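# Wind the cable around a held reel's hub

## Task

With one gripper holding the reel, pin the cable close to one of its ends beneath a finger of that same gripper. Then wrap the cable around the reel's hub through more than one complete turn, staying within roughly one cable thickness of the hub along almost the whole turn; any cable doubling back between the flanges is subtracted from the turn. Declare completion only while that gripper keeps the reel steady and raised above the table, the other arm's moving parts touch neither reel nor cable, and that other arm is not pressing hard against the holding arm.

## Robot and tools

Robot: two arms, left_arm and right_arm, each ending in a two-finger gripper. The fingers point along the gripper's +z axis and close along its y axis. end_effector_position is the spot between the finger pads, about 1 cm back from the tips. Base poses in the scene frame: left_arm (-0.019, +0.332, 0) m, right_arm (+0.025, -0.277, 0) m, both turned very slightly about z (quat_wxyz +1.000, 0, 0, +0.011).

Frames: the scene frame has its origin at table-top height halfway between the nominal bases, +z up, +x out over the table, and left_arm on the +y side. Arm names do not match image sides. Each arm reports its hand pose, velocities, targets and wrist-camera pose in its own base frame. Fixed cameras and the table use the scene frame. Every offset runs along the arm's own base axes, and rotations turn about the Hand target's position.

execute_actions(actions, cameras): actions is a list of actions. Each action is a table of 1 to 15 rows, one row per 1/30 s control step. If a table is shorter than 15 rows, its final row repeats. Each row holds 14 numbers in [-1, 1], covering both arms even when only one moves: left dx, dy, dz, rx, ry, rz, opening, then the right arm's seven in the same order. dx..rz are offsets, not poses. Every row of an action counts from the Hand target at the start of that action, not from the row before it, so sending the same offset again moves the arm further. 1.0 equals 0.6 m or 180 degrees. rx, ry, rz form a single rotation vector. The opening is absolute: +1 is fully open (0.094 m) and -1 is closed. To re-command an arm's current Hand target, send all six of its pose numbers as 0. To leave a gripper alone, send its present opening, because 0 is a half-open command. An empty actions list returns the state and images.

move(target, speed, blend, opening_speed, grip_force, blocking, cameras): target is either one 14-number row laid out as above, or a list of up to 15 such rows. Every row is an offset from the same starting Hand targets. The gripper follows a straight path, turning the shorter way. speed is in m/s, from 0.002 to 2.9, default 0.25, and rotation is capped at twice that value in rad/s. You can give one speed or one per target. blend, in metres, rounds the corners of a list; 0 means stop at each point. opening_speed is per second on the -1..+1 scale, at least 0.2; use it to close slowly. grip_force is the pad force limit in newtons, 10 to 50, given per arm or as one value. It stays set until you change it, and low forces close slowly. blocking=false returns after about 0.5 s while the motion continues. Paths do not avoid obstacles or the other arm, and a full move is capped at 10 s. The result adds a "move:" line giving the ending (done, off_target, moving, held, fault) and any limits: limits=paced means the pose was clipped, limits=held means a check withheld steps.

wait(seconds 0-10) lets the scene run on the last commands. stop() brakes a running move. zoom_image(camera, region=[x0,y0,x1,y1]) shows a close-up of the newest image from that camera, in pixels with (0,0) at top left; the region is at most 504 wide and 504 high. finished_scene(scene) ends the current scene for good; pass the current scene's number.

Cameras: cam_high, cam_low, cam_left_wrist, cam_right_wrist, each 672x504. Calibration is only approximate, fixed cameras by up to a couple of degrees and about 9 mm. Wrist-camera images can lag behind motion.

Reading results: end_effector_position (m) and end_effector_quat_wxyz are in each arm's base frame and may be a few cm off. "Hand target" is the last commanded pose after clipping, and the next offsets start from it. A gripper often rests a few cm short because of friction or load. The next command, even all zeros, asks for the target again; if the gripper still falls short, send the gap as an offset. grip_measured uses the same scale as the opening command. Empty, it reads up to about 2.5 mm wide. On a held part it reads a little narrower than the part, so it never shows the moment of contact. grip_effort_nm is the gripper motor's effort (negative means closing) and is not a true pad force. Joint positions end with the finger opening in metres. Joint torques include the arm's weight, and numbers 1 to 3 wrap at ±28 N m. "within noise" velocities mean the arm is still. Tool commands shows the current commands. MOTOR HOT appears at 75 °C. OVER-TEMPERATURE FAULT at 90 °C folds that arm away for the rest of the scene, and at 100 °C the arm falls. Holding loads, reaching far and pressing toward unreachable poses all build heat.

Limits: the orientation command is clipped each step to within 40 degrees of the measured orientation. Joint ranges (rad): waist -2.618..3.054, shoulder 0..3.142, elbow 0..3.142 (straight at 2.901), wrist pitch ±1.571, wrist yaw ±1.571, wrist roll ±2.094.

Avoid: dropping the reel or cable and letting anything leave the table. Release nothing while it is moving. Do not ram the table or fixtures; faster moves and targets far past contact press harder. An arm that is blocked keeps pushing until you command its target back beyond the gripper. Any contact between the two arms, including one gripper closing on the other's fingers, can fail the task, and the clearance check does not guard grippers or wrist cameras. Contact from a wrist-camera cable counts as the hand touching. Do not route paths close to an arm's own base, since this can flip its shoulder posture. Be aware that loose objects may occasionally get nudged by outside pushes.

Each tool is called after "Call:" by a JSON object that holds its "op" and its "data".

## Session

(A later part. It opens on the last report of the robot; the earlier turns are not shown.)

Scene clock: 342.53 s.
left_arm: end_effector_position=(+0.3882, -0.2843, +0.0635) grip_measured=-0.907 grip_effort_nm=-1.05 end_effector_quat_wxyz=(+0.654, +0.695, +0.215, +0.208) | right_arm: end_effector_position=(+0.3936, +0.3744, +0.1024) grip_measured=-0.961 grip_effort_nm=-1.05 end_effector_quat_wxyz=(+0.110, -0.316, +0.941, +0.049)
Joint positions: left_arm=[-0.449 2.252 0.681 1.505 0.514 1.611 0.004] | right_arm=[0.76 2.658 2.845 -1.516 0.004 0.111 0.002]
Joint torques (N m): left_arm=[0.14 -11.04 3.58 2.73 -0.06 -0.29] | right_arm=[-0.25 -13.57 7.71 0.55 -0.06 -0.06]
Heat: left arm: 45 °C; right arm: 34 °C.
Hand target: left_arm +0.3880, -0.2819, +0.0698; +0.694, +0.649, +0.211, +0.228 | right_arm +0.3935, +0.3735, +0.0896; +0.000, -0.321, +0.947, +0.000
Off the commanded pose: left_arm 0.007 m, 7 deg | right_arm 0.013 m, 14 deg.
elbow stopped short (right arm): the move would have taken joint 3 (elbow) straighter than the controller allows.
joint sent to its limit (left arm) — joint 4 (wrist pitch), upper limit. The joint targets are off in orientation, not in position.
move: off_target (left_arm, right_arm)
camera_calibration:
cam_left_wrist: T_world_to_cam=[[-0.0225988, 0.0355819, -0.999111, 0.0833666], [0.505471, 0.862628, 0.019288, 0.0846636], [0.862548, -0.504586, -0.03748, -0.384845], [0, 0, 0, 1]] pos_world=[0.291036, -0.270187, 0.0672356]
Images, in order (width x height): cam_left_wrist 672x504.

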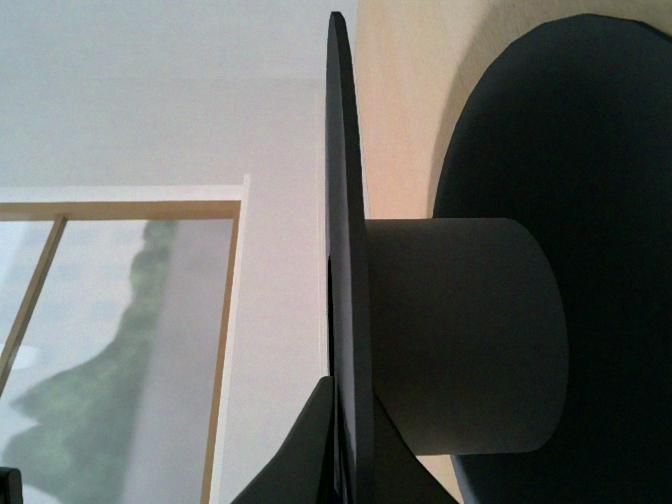

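Call:
{"op": "move", "data": {"target": [[0,0,0,0,0,0,-1,0,0,0,0,0,0,-0.6],[0,0,0,0,0,0,-1,0.0,0.0,0.2,0,0,0,-0.6]], "cameras": ["all"], "opening_speed": 0.3, "speed": 0.1}}

Call:
{"op": "zoom_image", "data": {"camera": "cam_low", "region": [150, 270, 390, 430]}}

Call:
{"op": "zoom_image", "data": {"camera": "cam_right_wrist", "region": [0, 150, 504, 504]}}

Scene clock: 346.07 s.
left_arm: end_effector_position=(+0.3882, -0.2843, +0.0635) grip_measured=-0.907 grip_effort_nm=-1.05 end_effector_quat_wxyz=(+0.654, +0.695, +0.215, +0.208) | right_arm: end_effector_position=(+0.3908, +0.3718, +0.1829) grip_measured=-0.602 grip_effort_nm=0.10 end_effector_quat_wxyz=(+0.179, -0.312, +0.929, +0.081)
Joint positions: left_arm=[-0.449 2.252 0.681 1.505 0.514 1.611 0.004] | right_arm=[0.76 2.504 2.845 -1.516 0.004 0.111 0.019]
Joint torques (N m): left_arm=[0.13 -11.03 3.6 2.72 -0.04 -0.29] | right_arm=[-0.2 -18.77 7.65 1.19 -0.05 -0.06]
Heat: left arm: 45 °C; right arm: 34 °C.
Hand target: left_arm +0.3880, -0.2819, +0.0698; +0.694, +0.649, +0.211, +0.228 | right_arm +0.3934, +0.3734, +0.2095; +0.000, -0.321, +0.947, +0.000
Off the commanded pose: left_arm 0.007 m, 7 deg | right_arm 0.027 m, 23 deg.
elbow stopped short (right arm): the move would have taken joint 3 (elbow) straighter than the controller allows.
joint sent to its limit (left arm) — joint 4 (wrist pitch), upper limit. The joint targets are off in orientation, not in position.
move: off_target (left_arm, right_arm)
camera_calibration:
cam_left_wrist: T_world_to_cam=[[-0.0225988, 0.0355819, -0.999111, 0.0833666], [0.505471, 0.862628, 0.019288, 0.0846636], [0.862548, -0.504586, -0.03748, -0.384845], [0, 0, 0, 1]] pos_world=[0.291036, -0.270187, 0.0672356]
cam_right_wrist: T_world_to_cam=[[0.613659, -0.788433, -0.042383, 0.0610733], [-0.785335, -0.615039, 0.0705314, 0.559795], [-0.0816765, -0.00999731, -0.996609, 0.306519], [0, 0, 0, 1]] pos_world=[0.427184, 0.395513, 0.268585]

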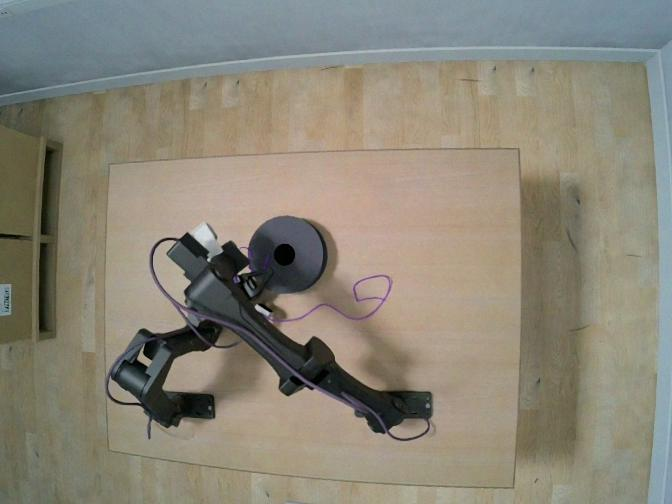

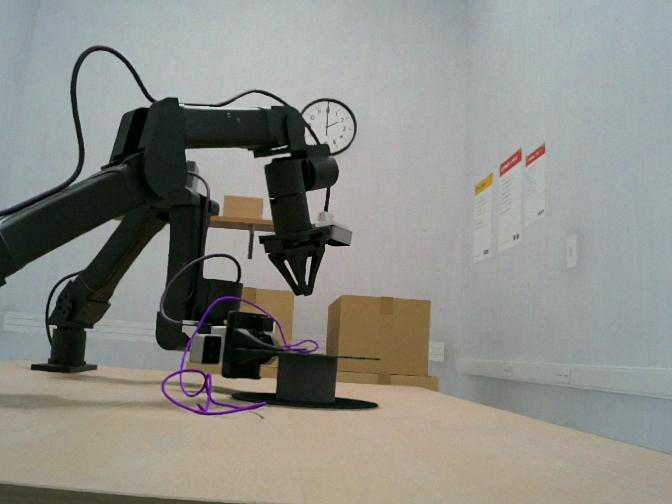

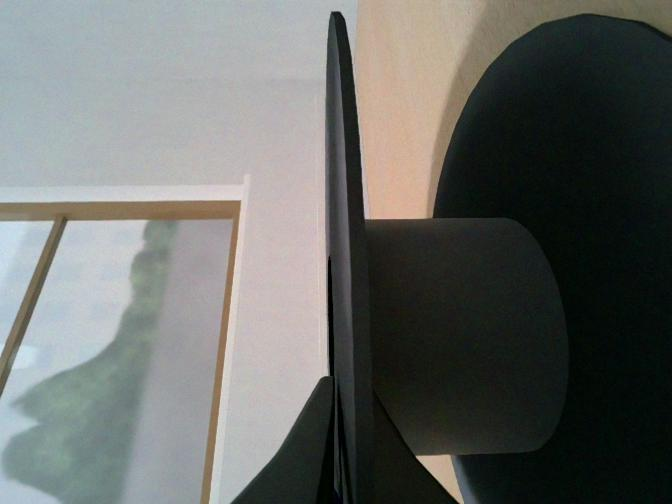

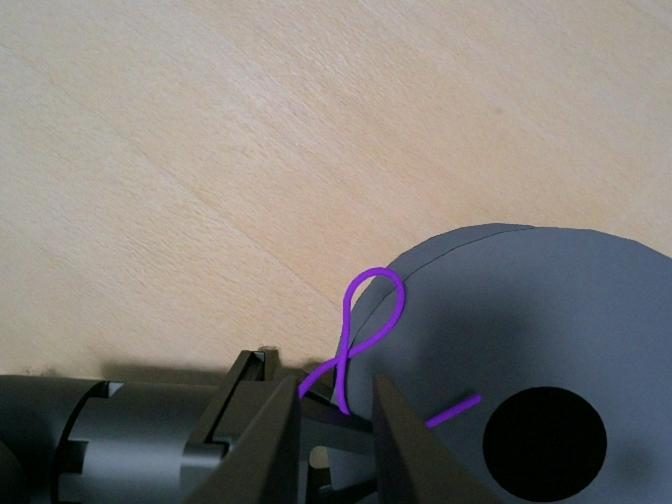

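Scaled by 2.100 from the camera's 672x504 image, which has a finer 960x720 frame.

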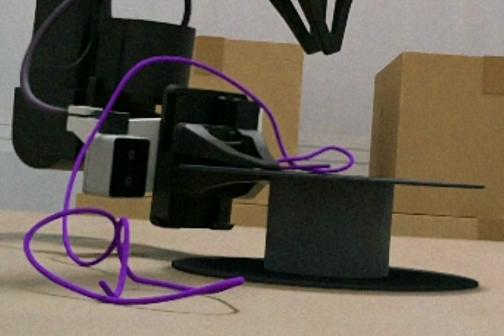

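Scaled by 1.000.

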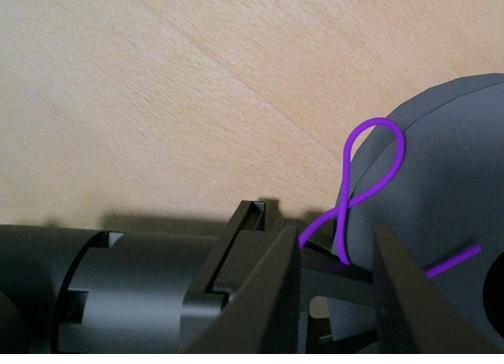

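Call:
{"op": "move", "data": {"target": [[0,0,0,0,0,0,-1,-0.05,-0.05,0.12,0,0,0,-0.6],[0,0,0,0,0,0,-1,-0.4057,-0.2557,0.234,0.281,-0.3794,-0.0083,-0.6]], "cameras": ["cam_high","cam_low","cam_right_wrist"], "speed": 0.25}}

Call:
{"op": "zoom_image", "data": {"camera": "cam_high", "region": [190, 200, 350, 350]}}

Scene clock: 355.27 s.
left_arm: end_effector_position=(+0.3882, -0.2843, +0.0635) grip_measured=-0.907 grip_effort_nm=-1.05 end_effector_quat_wxyz=(+0.654, +0.695, +0.215, +0.208) | right_arm: end_effector_position=(+0.1509, +0.2200, +0.3527) grip_measured=-0.602 grip_effort_nm=0.10 end_effector_quat_wxyz=(+0.642, -0.224, +0.703, +0.209)
Joint positions: left_arm=[-0.449 2.252 0.681 1.505 0.514 1.611 0.004] | right_arm=[1.519 0.668 0.82 -0.295 0.892 0.117 0.019]
Joint torques (N m): left_arm=[0.14 -11.02 3.56 2.71 -0.06 -0.27] | right_arm=[0.64 -0.27 5.61 2.1 0.15 -0.01]
Heat: left arm: 46 °C; right arm: 34 °C.
Hand target: left_arm +0.3880, -0.2819, +0.0698; +0.694, +0.649, +0.211, +0.228 | right_arm +0.1501, +0.2201, +0.3498; +0.643, -0.225, +0.702, +0.207
Off the commanded pose: left_arm 0.007 m, 7 deg | right_arm 0.003 m, 0 deg.
elbow stopped short (right arm): the move would have taken joint 3 (elbow) straighter than the controller allows.
joint sent to its limit (left arm) — joint 4 (wrist pitch), upper limit. The joint targets are off in orientation, not in position.
move: off_target (left_arm)
camera_calibration:
cam_right_wrist: T_world_to_cam=[[0.587024, -0.809564, -0.00289053, 0.0906], [-0.426957, -0.306554, -0.850725, 0.468944], [0.68783, 0.50063, -0.525604, 0.0600337], [0, 0, 0, 1]] pos_world=[0.105742, 0.187048, 0.430758]
Images, in order (width x height): cam_high 672x504, cam_low 672x504, cam_right_wrist 672x504.

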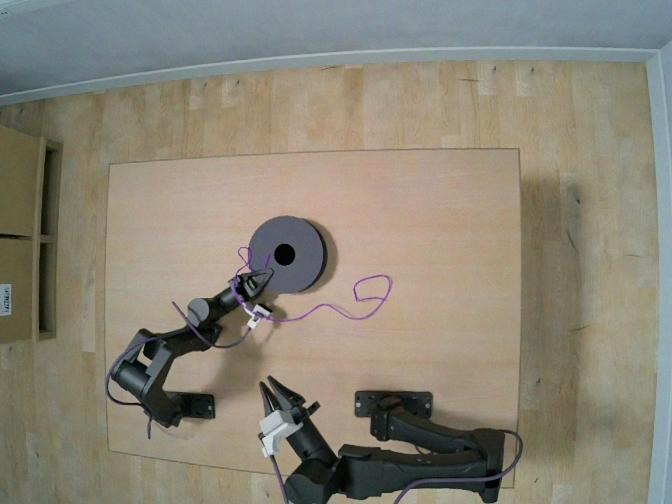

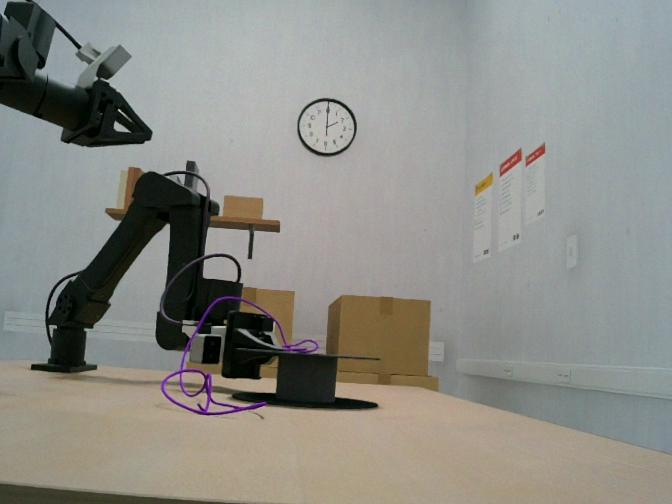

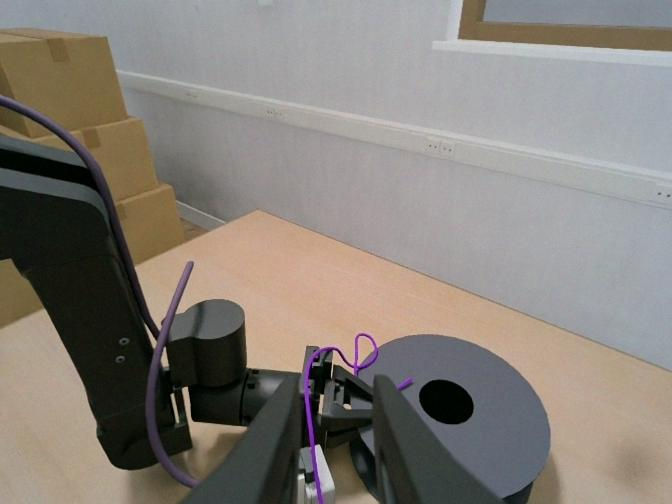

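Scaled by 3.150 from the camera's 672x504 image, which has a finer 960x720 frame.

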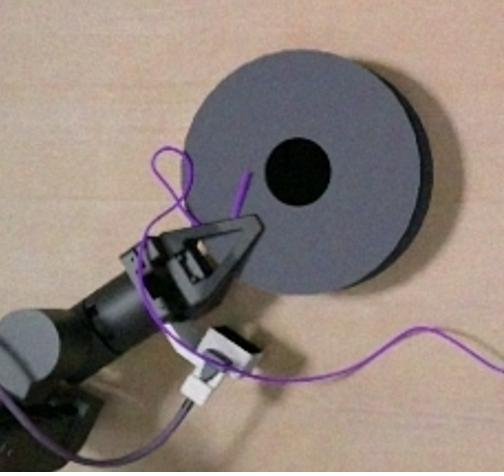

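Call:
{"op": "move", "data": {"target": [0,0,0,0,0,0,-1,0.111,0.0545,-0.383,-0.4288,0.2295,0.2346,-0.2], "cameras": ["cam_high","cam_low","cam_right_wrist"], "speed": 0.2}}

Scene clock: 362.00 s.
left_arm: end_effector_position=(+0.3882, -0.2843, +0.0635) grip_measured=-0.907 grip_effort_nm=-1.05 end_effector_quat_wxyz=(+0.654, +0.695, +0.215, +0.208) | right_arm: end_effector_position=(+0.2153, +0.2512, +0.1185) grip_measured=-0.202 grip_effort_nm=0.10 end_effector_quat_wxyz=(-0.003, +0.692, -0.722, -0.001)
Joint positions: left_arm=[-0.449 2.252 0.681 1.505 0.514 1.611 0.004] | right_arm=[0.859 1.79 1.521 -1.296 -0.001 -0.669 0.037]
Joint torques (N m): left_arm=[0.14 -11.08 3.6 2.71 -0.04 -0.29] | right_arm=[-0.01 -8.53 7.95 0.03 -0.01 -0.11]
Motor temperatures (°C): left_arm=[22 27 38 47 22 21 26] | right_arm=[24 27 34 27 21 23 23]
Heat: left arm: 47 °C; right arm: 34 °C.
Hand target: left_arm +0.3880, -0.2819, +0.0698; +0.694, +0.649, +0.211, +0.228 | right_arm +0.2167, +0.2527, +0.1200; +0.000, +0.695, -0.719, +0.000
Off the commanded pose: left_arm 0.007 m, 7 deg | right_arm 0.003 m, 1 deg.
joint sent to its limit (left arm) — joint 4 (wrist pitch), upper limit. The joint targets are off in orientation, not in position.
move: off_target (left_arm)
camera_calibration:
cam_right_wrist: T_world_to_cam=[[0.999216, -0.0395393, -0.00182899, -0.204919], [-0.0346327, -0.895722, 0.443263, 0.216923], [-0.0191646, -0.442852, -0.89639, 0.310214], [0, 0, 0, 1]] pos_world=[0.218216, 0.32358, 0.181544]
Images, in order (width x height): cam_high 672x504, cam_low 672x504, cam_right_wrist 672x504.

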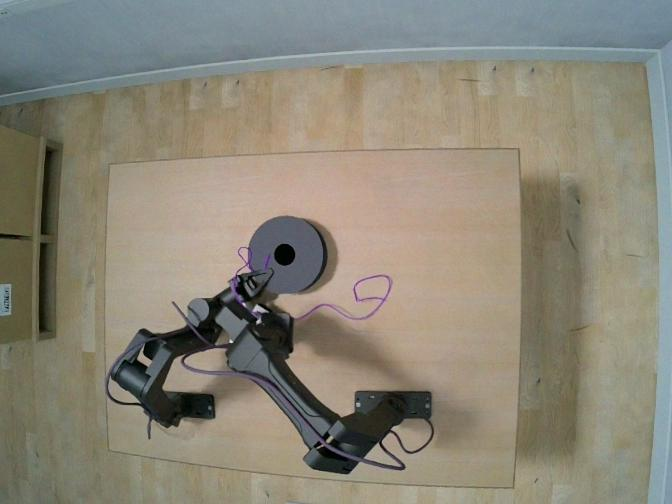

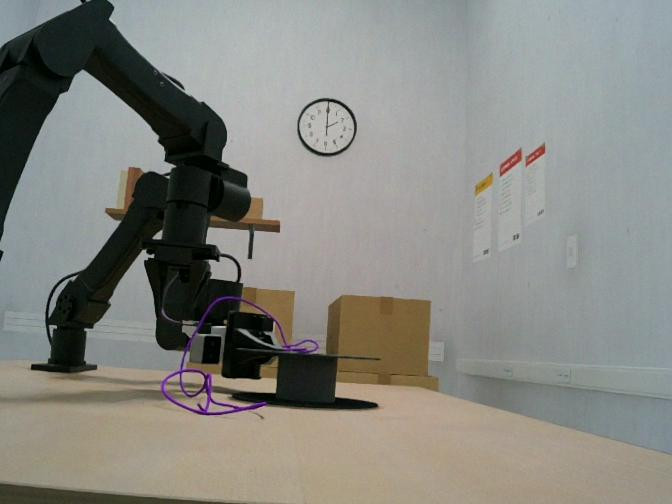

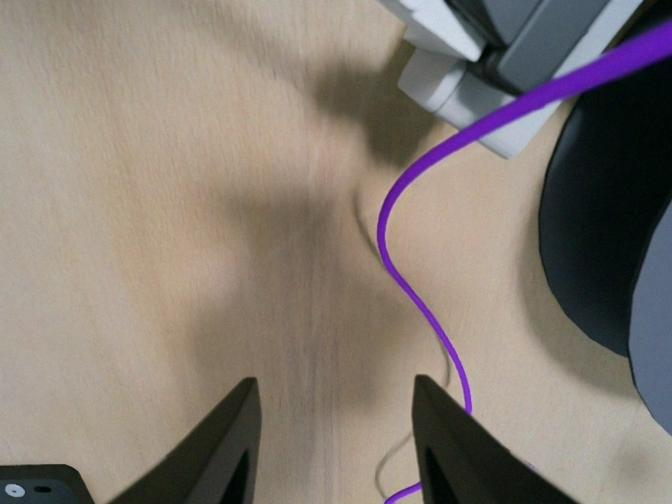

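Call:
{"op": "move", "data": {"target": [[0,0,0,0,0,0,-1,0.031,0.0,-0.07,0,0,0,-0.2],[0,0,0,0,0,0,-1,0.031,0.0,-0.147,0,0,0,-0.2]], "cameras": ["cam_low","cam_right_wrist"], "speed": 0.12}}

Scene clock: 364.63 s.
left_arm: end_effector_position=(+0.3874, -0.2849, +0.0637) grip_measured=-0.907 grip_effort_nm=-1.05 end_effector_quat_wxyz=(+0.653, +0.697, +0.206, +0.212) | right_arm: end_effector_position=(+0.2369, +0.2643, +0.0545) grip_measured=-0.202 grip_effort_nm=0.11 end_effector_quat_wxyz=(-0.031, +0.698, -0.716, -0.017)
Joint positions: left_arm=[-0.448 2.252 0.682 1.505 0.521 1.63 0.004] | right_arm=[0.822 1.863 1.355 -0.999 -0.031 -0.722 0.037]
Joint torques (N m): left_arm=[0.23 -11.04 3.59 2.71 -0.11 -0.48] | right_arm=[-0.29 -6.61 3.45 0.44 0.31 0.06]
Heat: left arm: 47 °C; right arm: 34 °C.
Hand target: left_arm +0.3881, -0.2820, +0.0699; +0.695, +0.649, +0.211, +0.228 | right_arm +0.2353, +0.2528, +0.0319; +0.000, +0.695, -0.719, +0.000
Off the commanded pose: left_arm 0.007 m, 8 deg | right_arm 0.025 m, 4 deg.
joint sent to its limit (left arm) — joint 4 (wrist pitch), upper limit. The joint targets are off in orientation, not in position.
move: off_target (left_arm, right_arm)
camera_calibration:
cam_right_wrist: T_world_to_cam=[[0.999657, -0.0224808, 0.0134347, -0.231507], [-0.025928, -0.921816, 0.386758, 0.26577], [0.00368969, -0.386974, -0.922083, 0.240274], [0, 0, 0, 1]] pos_world=[0.237432, 0.332766, 0.121874]
Images, in order (width x height): cam_low 672x504, cam_right_wrist 672x504.

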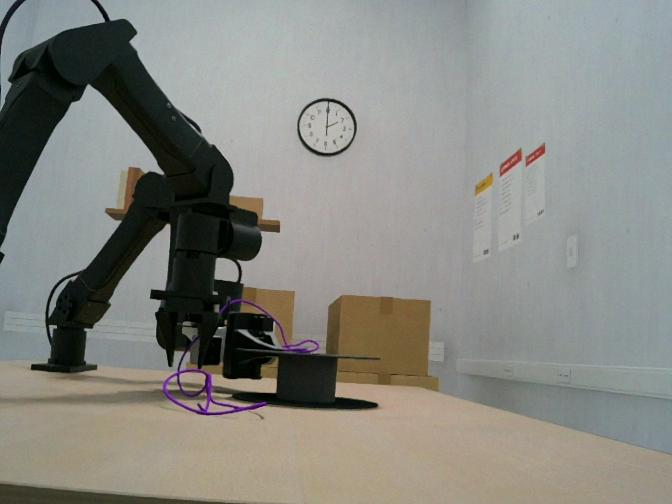

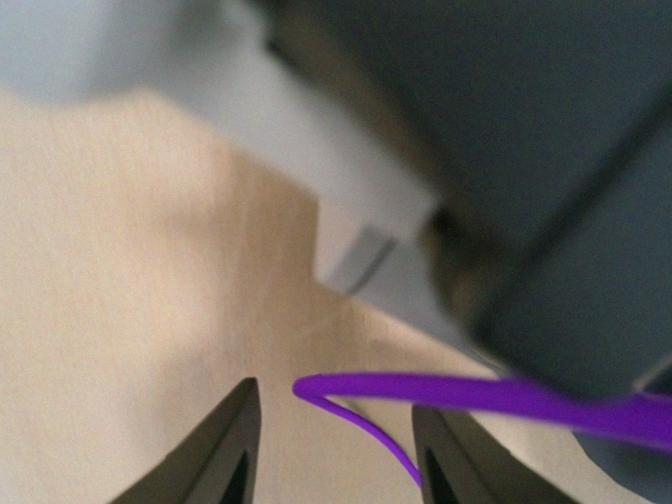

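Call:
{"op": "move", "data": {"target": [[0,0,0,0,0,0,-1,0.0,-0.02,0.13,0,0,0,-0.2],[0,0,0,0,0,0,-1,0.023,-0.145,0.13,0,0,0,-0.2]], "cameras": ["cam_high","cam_right_wrist","cam_left_wrist"], "speed": 0.12}}

Scene clock: 367.73 s.
left_arm: end_effector_position=(+0.3874, -0.2849, +0.0637) grip_measured=-0.908 grip_effort_nm=-1.06 end_effector_quat_wxyz=(+0.655, +0.696, +0.211, +0.206) | right_arm: end_effector_position=(+0.2498, +0.1664, +0.1053) grip_measured=-0.202 grip_effort_nm=0.10 end_effector_quat_wxyz=(+0.012, +0.693, -0.721, +0.001)
Joint positions: left_arm=[-0.448 2.252 0.682 1.505 0.521 1.614 0.004] | right_arm=[0.588 1.705 1.368 -1.258 0.006 -0.943 0.037]
Joint torques (N m): left_arm=[0.12 -11.06 3.58 2.71 -0.13 -0.31] | right_arm=[-0.39 -11.29 4.82 0.22 -0.05 -0.11]
Heat: left arm: 48 °C; right arm: 33 °C.
Hand target: left_arm +0.3881, -0.2820, +0.0699; +0.695, +0.649, +0.211, +0.228 | right_arm +0.2491, +0.1658, +0.1099; +0.000, +0.695, -0.719, +0.000
Off the commanded pose: left_arm 0.007 m, 7 deg | right_arm 0.005 m, 1 deg.
joint sent to its limit (left arm) — joint 4 (wrist pitch), upper limit. The joint targets are off in orientation, not in position.
move: off_target (left_arm)
camera_calibration:
cam_left_wrist: T_world_to_cam=[[-0.019634, 0.0365448, -0.999139, 0.082749], [0.511465, 0.859038, 0.0213697, 0.082155], [0.85908, -0.510605, -0.0355578, -0.384992], [0, 0, 0, 1]] pos_world=[0.290344, -0.270177, 0.0672327]
cam_right_wrist: T_world_to_cam=[[0.999096, -0.0366978, -0.0214644, -0.241163], [-0.0225291, -0.885169, 0.464723, 0.141075], [-0.0360539, -0.46382, -0.885196, 0.268041], [0, 0, 0, 1]] pos_world=[0.253787, 0.240348, 0.166532]
Images, in order (width x height): cam_high 672x504, cam_left_wrist 672x504, cam_right_wrist 672x504.

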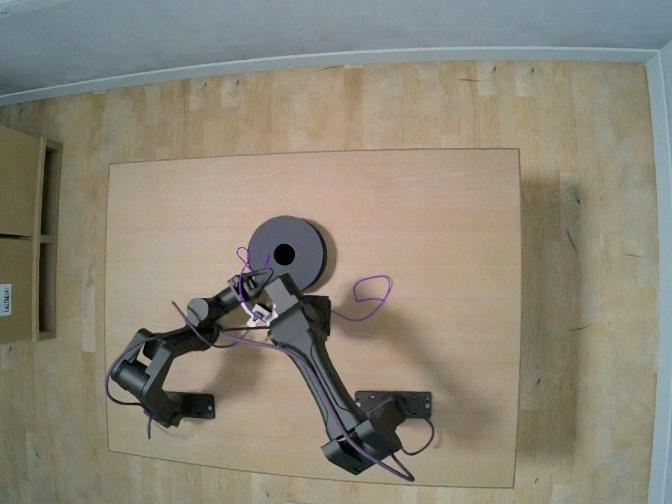

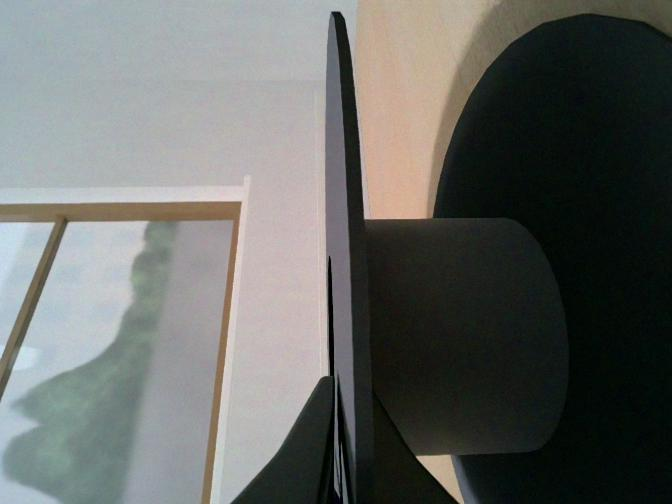

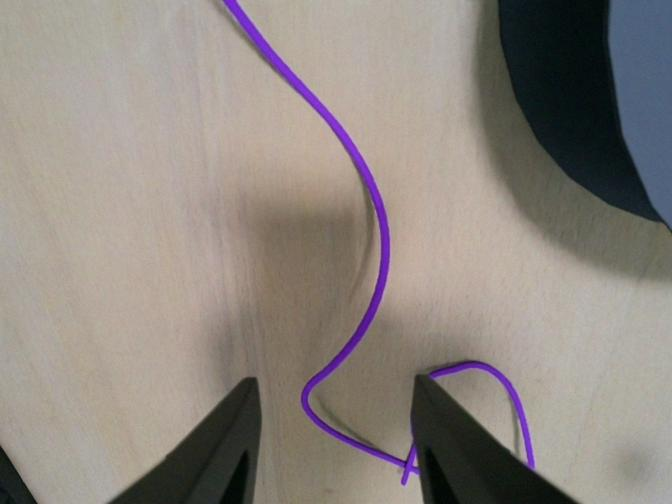

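Call:
{"op": "move", "data": {"target": [[0,0,0,0,0,0,-1,0.033,-0.0127,-0.08,0,0,0,-0.2],[0,0,0,0,0,0,-1,0.033,-0.0127,-0.158,0,0,0,-0.2],[0,0,0,0,0,0,-1,0.033,-0.0127,-0.158,0,0,0,-1]], "cameras": ["cam_low","cam_right_wrist"], "speed": 0.12}}

Scene clock: 370.80 s.
left_arm: end_effector_position=(+0.3874, -0.2849, +0.0637) grip_measured=-0.908 grip_effort_nm=-1.05 end_effector_quat_wxyz=(+0.655, +0.696, +0.211, +0.206) | right_arm: end_effector_position=(+0.2693, +0.1594, +0.0210) grip_measured=-0.974 grip_effort_nm=-1.03 end_effector_quat_wxyz=(-0.003, +0.694, -0.720, +0.004)
Joint positions: left_arm=[-0.448 2.252 0.682 1.505 0.521 1.614 0.004] | right_arm=[0.535 1.805 1.14 -0.897 0.006 -0.999 0.001]
Joint torques (N m): left_arm=[0.09 -11.1 3.55 2.71 -0.14 -0.31] | right_arm=[-0.51 -8.12 4.79 0.35 -0.05 -0.09]
Heat: left arm: 48 °C; right arm: 33 °C.
Hand target: left_arm +0.3881, -0.2820, +0.0699; +0.695, +0.649, +0.211, +0.228 | right_arm +0.2688, +0.1582, +0.0151; +0.000, +0.695, -0.719, +0.000
Off the commanded pose: left_arm 0.007 m, 7 deg | right_arm 0.006 m, 1 deg.
joint sent to its limit (left arm) — joint 4 (wrist pitch), upper limit. The joint targets are off in orientation, not in position.
move: off_target (left_arm)
camera_calibration:
cam_right_wrist: T_world_to_cam=[[0.999438, -0.0331276, 0.00507465, -0.263899], [-0.0318866, -0.893331, 0.448267, 0.178698], [-0.0103167, -0.448177, -0.893885, 0.181577], [0, 0, 0, 1]] pos_world=[0.271323, 0.232273, 0.0835436]
Images, in order (width x height): cam_low 672x504, cam_right_wrist 672x504.

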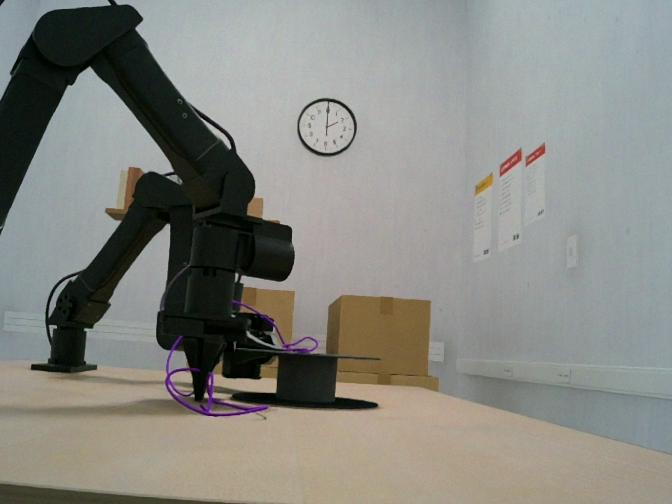

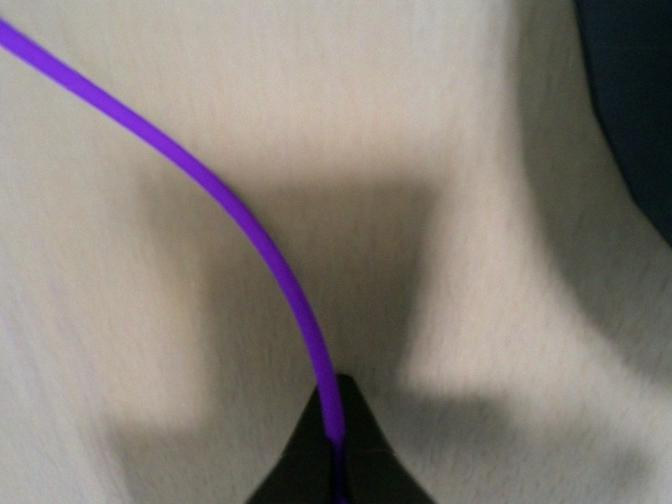

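Call:
{"op": "move", "data": {"target": [[0,0,0,0,0,0,-1,0.02,-0.02,0.3,0,0,0,-1],[0,0,0,0,0,0,-1,0.12,-0.04,0.3,0,0,0,-1]], "cameras": ["cam_high","cam_low","cam_right_wrist"], "speed": 0.12}}

Call:
{"op": "zoom_image", "data": {"camera": "cam_low", "region": [130, 200, 390, 420]}}

Scene clock: 375.27 s.
left_arm: end_effector_position=(+0.3874, -0.2849, +0.0637) grip_measured=-0.908 grip_effort_nm=-1.05 end_effector_quat_wxyz=(+0.655, +0.696, +0.211, +0.206) | right_arm: end_effector_position=(+0.3382, +0.1335, +0.1950) grip_measured=-0.974 grip_effort_nm=-1.04 end_effector_quat_wxyz=(-0.031, +0.692, -0.721, +0.016)
Joint positions: left_arm=[-0.448 2.252 0.682 1.505 0.521 1.614 0.004] | right_arm=[0.376 1.904 1.974 -1.572 0.006 -1.155 0.001]
Joint torques (N m): left_arm=[0.13 -11.03 3.54 2.72 -0.12 -0.3] | right_arm=[-0.39 -9.31 7.75 0.21 -0.04 -0.13]
Heat: left arm: 49 °C; right arm: 33 °C.
Hand target: left_arm +0.3881, -0.2820, +0.0699; +0.695, +0.649, +0.211, +0.228 | right_arm +0.3408, +0.1342, +0.1952; +0.000, +0.695, -0.719, +0.000
Off the commanded pose: left_arm 0.007 m, 7 deg | right_arm 0.003 m, 4 deg.
joint sent to its limit (left arm) — joint 4 (wrist pitch), upper limit. The joint targets are off in orientation, not in position.
joint sent to its limit (right arm) — joint 4 (wrist pitch), lower limit. The joint targets are off in orientation, not in position.
move: off_target (left_arm, right_arm)
camera_calibration:
cam_right_wrist: T_world_to_cam=[[0.99753, -0.0369183, 0.0597513, -0.343978], [-0.0589858, -0.90217, 0.427329, 0.0941105], [0.0381295, -0.429799, -0.902119, 0.308971], [0, 0, 0, 1]] pos_world=[0.336898, 0.205, 0.259066]
Images, in order (width x height): cam_high 672x504, cam_low 672x504, cam_right_wrist 672x504.

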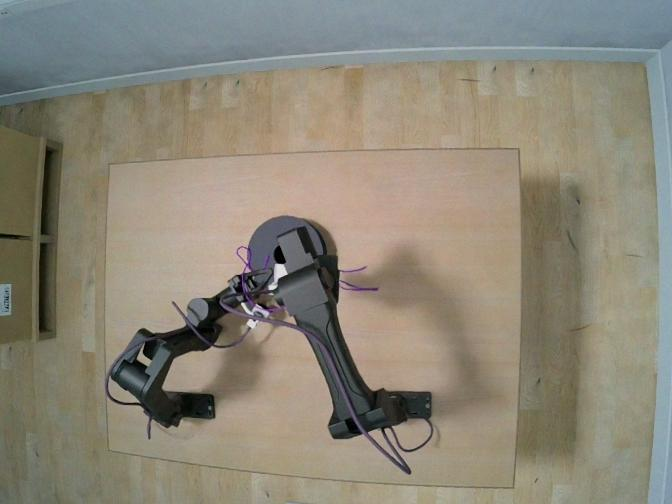

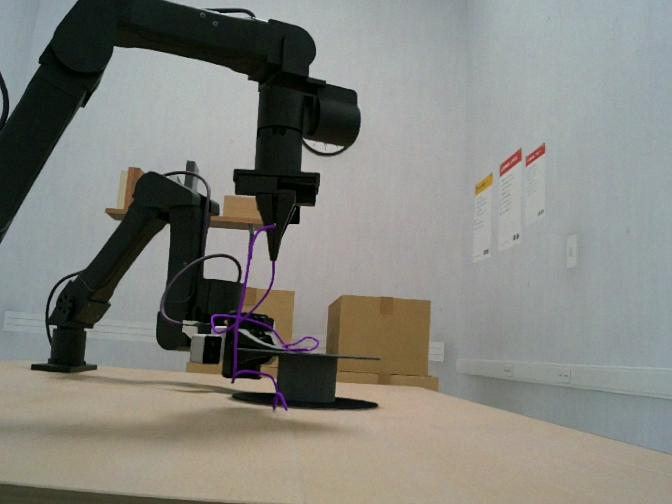

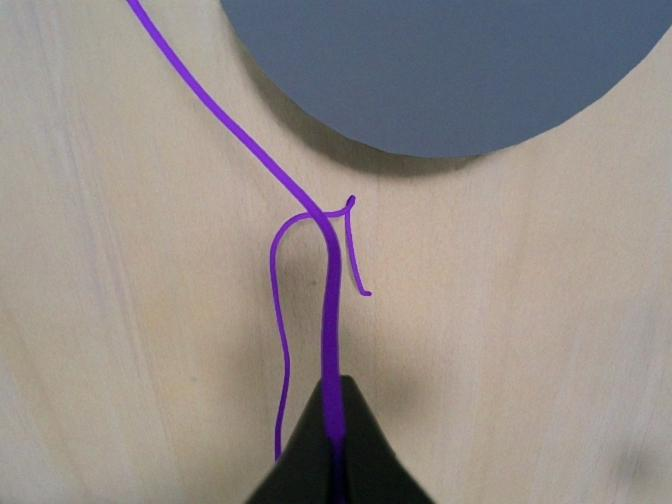

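Scaled by 1.938 from the camera's 672x504 image, which has a finer 960x720 frame.

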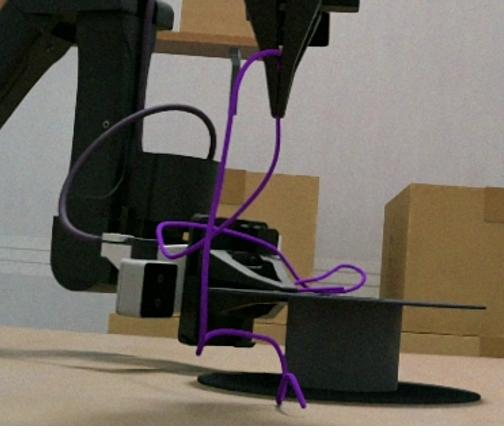

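Call:
{"op": "move", "data": {"target": [0,0,0,0,0,0,-1,0.0,0.026,0.22,0.153,-0.3875,0,-1], "cameras": ["cam_high","cam_low","cam_right_wrist"], "speed": 0.15}}

Call:
{"op": "zoom_image", "data": {"camera": "cam_low", "region": [130, 180, 410, 420]}}

Call:
{"op": "zoom_image", "data": {"camera": "cam_high", "region": [190, 200, 350, 350]}}

Scene clock: 380.83 s.
left_arm: end_effector_position=(+0.3874, -0.2849, +0.0637) grip_measured=-0.908 grip_effort_nm=-1.05 end_effector_quat_wxyz=(+0.655, +0.696, +0.211, +0.206) | right_arm: end_effector_position=(+0.3451, +0.1482, +0.3249) grip_measured=-0.974 grip_effort_nm=-1.05 end_effector_quat_wxyz=(+0.555, -0.554, +0.574, -0.235)
Joint positions: left_arm=[-0.448 2.252 0.682 1.505 0.521 1.614 0.004] | right_arm=[0.433 1.043 0.991 -0.226 0.064 -1.15 0.001]
Joint torques (N m): left_arm=[0.12 -11.06 3.55 2.72 -0.11 -0.31] | right_arm=[0.7 -5.24 6.05 2.41 0.02 0.09]
Heat: left arm: 49 °C; right arm: 33 °C.
Hand target: left_arm +0.3881, -0.2820, +0.0699; +0.695, +0.649, +0.211, +0.228 | right_arm +0.3409, +0.1498, +0.3270; +0.562, -0.552, +0.571, -0.233
Off the commanded pose: left_arm 0.007 m, 7 deg | right_arm 0.005 m, 1 deg.
joint sent to its limit (left arm) — joint 4 (wrist pitch), upper limit. The joint targets are off in orientation, not in position.
move: off_target (left_arm)
camera_calibration:
cam_right_wrist: T_world_to_cam=[[0.380319, -0.270389, 0.884447, -0.378578], [-0.194444, -0.958311, -0.209358, 0.314176], [0.904184, -0.0923531, -0.417039, -0.0742487], [0, 0, 0, 1]] pos_world=[0.272205, 0.191858, 0.369643]
Images, in order (width x height): cam_high 672x504, cam_low 672x504, cam_right_wrist 672x504.

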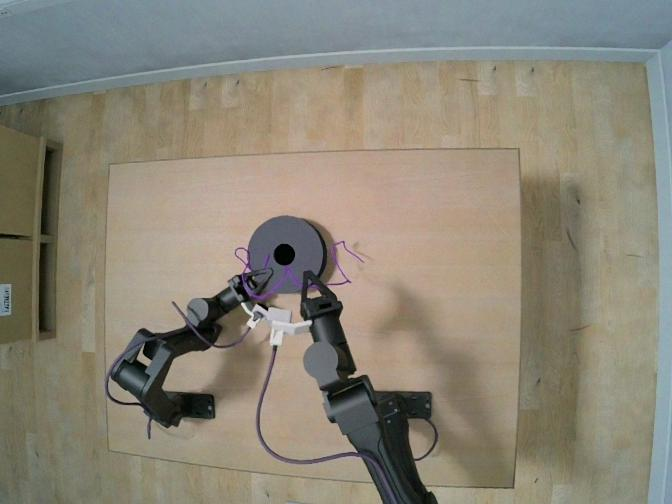

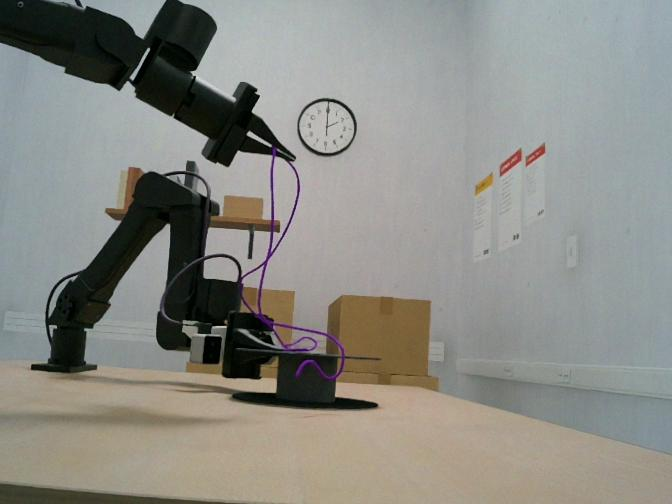

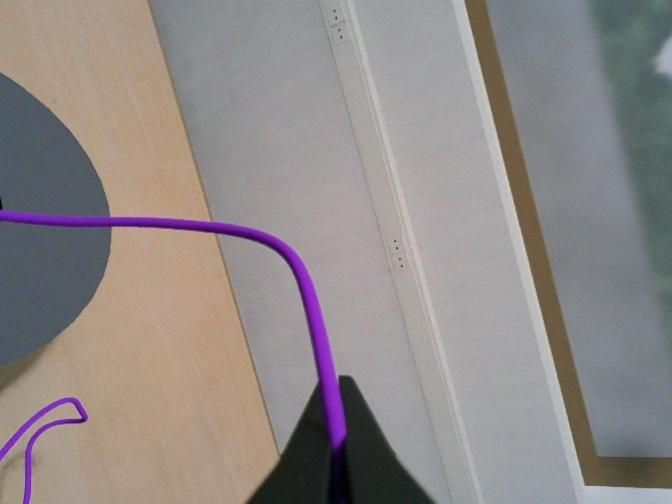

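Scaled by 1.800 from the camera's 672x504 image, which has a finer 960x720 frame.

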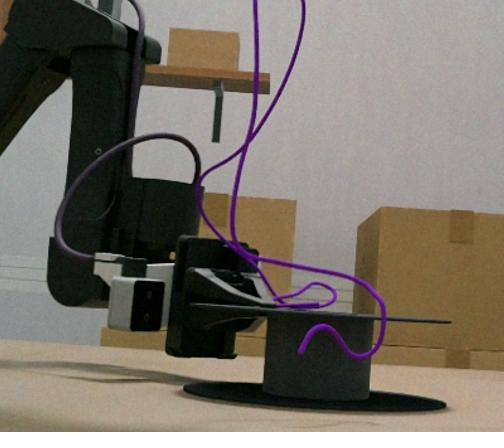

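Scaled by 3.150 from the camera's 672x504 image, which has a finer 960x720 frame.

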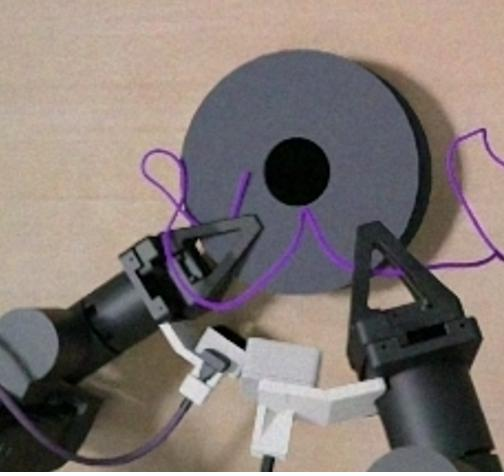

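Call:
{"op": "move", "data": {"target": [[0,0,0.22,0,0,0,-1,0,0,0,0,0,0,-1],[-0.0967,0.1033,0.4835,-0.1098,0.5136,0.1775,-1,0,0,0,0,0,0,-1]], "cameras": ["all"], "speed": 0.12}}

Call:
{"op": "zoom_image", "data": {"camera": "cam_low", "region": [100, 80, 420, 390]}}

Scene clock: 392.13 s.
left_arm: end_effector_position=(+0.3234, -0.2125, +0.3415) grip_measured=-0.912 grip_effort_nm=-1.05 end_effector_quat_wxyz=(+0.313, +0.426, +0.834, -0.156) | right_arm: end_effector_position=(+0.3453, +0.1482, +0.3254) grip_measured=-0.974 grip_effort_nm=-1.05 end_effector_quat_wxyz=(+0.555, -0.554, +0.574, -0.235)
Joint positions: left_arm=[-0.438 1.627 2.031 -1.323 0.317 0.399 0.004] | right_arm=[0.433 1.043 0.991 -0.225 0.064 -1.15 0.001]
Joint torques (N m): left_arm=[0.76 -7.83 11.55 1.72 0.68 -0.14] | right_arm=[0.72 -5.22 6.12 2.4 0.02 0.08]
Heat: left arm: 50 °C; right arm: 33 °C.
Hand target: left_arm +0.3300, -0.2200, +0.3599; +0.340, +0.423, +0.822, -0.175 | right_arm +0.3408, +0.1498, +0.3270; +0.562, -0.552, +0.570, -0.233
Off the commanded pose: left_arm 0.021 m, 4 deg | right_arm 0.005 m, 1 deg.
move: off_target (left_arm)
camera_calibration:
cam_left_wrist: T_world_to_cam=[[-0.800177, -0.59955, -0.0159932, 0.137967], [-0.572642, 0.77165, -0.276836, 0.480672], [0.178318, -0.21236, -0.960784, 0.31639], [0, 0, 0, 1]] pos_world=[0.329233, -0.221004, 0.439257]
cam_right_wrist: T_world_to_cam=[[0.378665, -0.27113, 0.88493, -0.378471], [-0.194379, -0.958102, -0.210373, 0.314576], [0.904892, -0.092351, -0.415502, -0.0749751], [0, 0, 0, 1]] pos_world=[0.272305, 0.191857, 0.369946]

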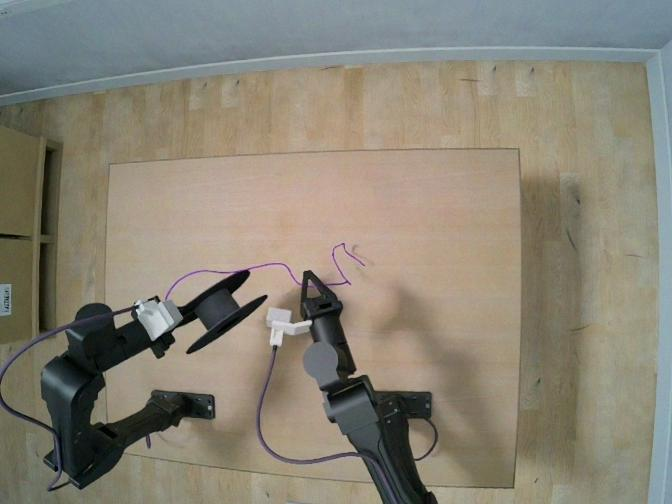

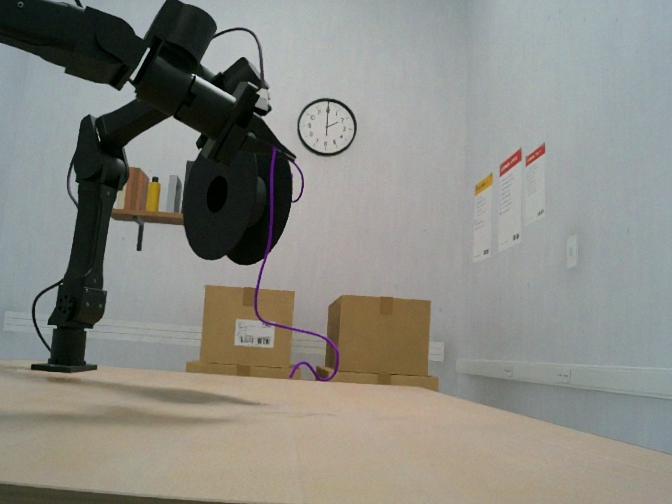

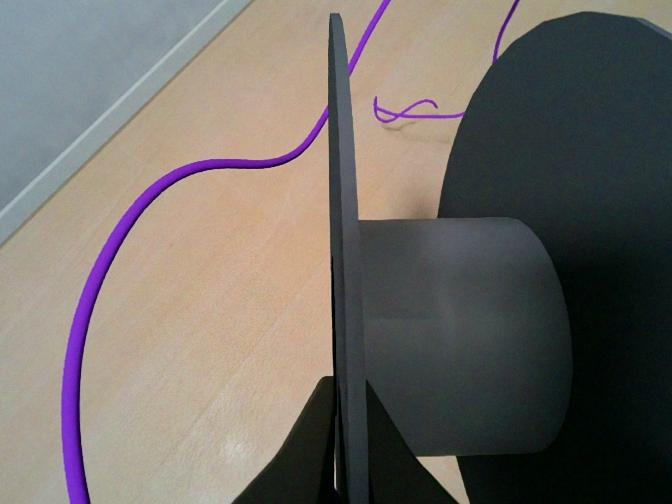

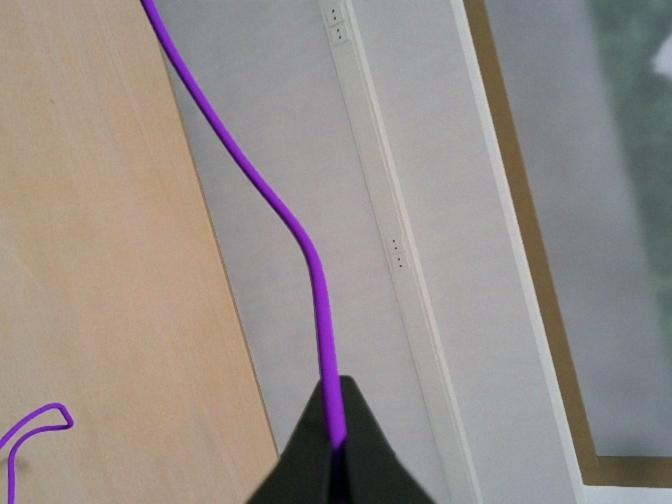

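Scaled by 1.575 from the camera's 672x504 image, which has a finer 960x720 frame.

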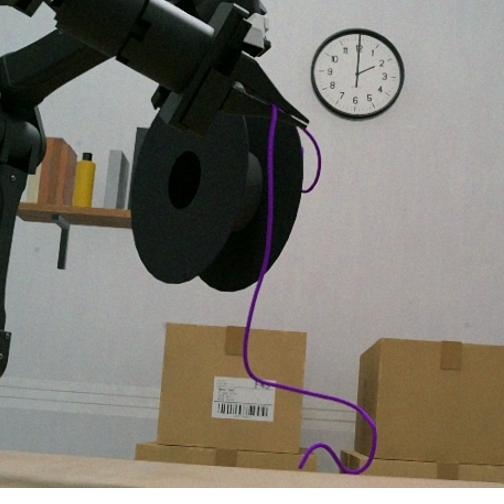

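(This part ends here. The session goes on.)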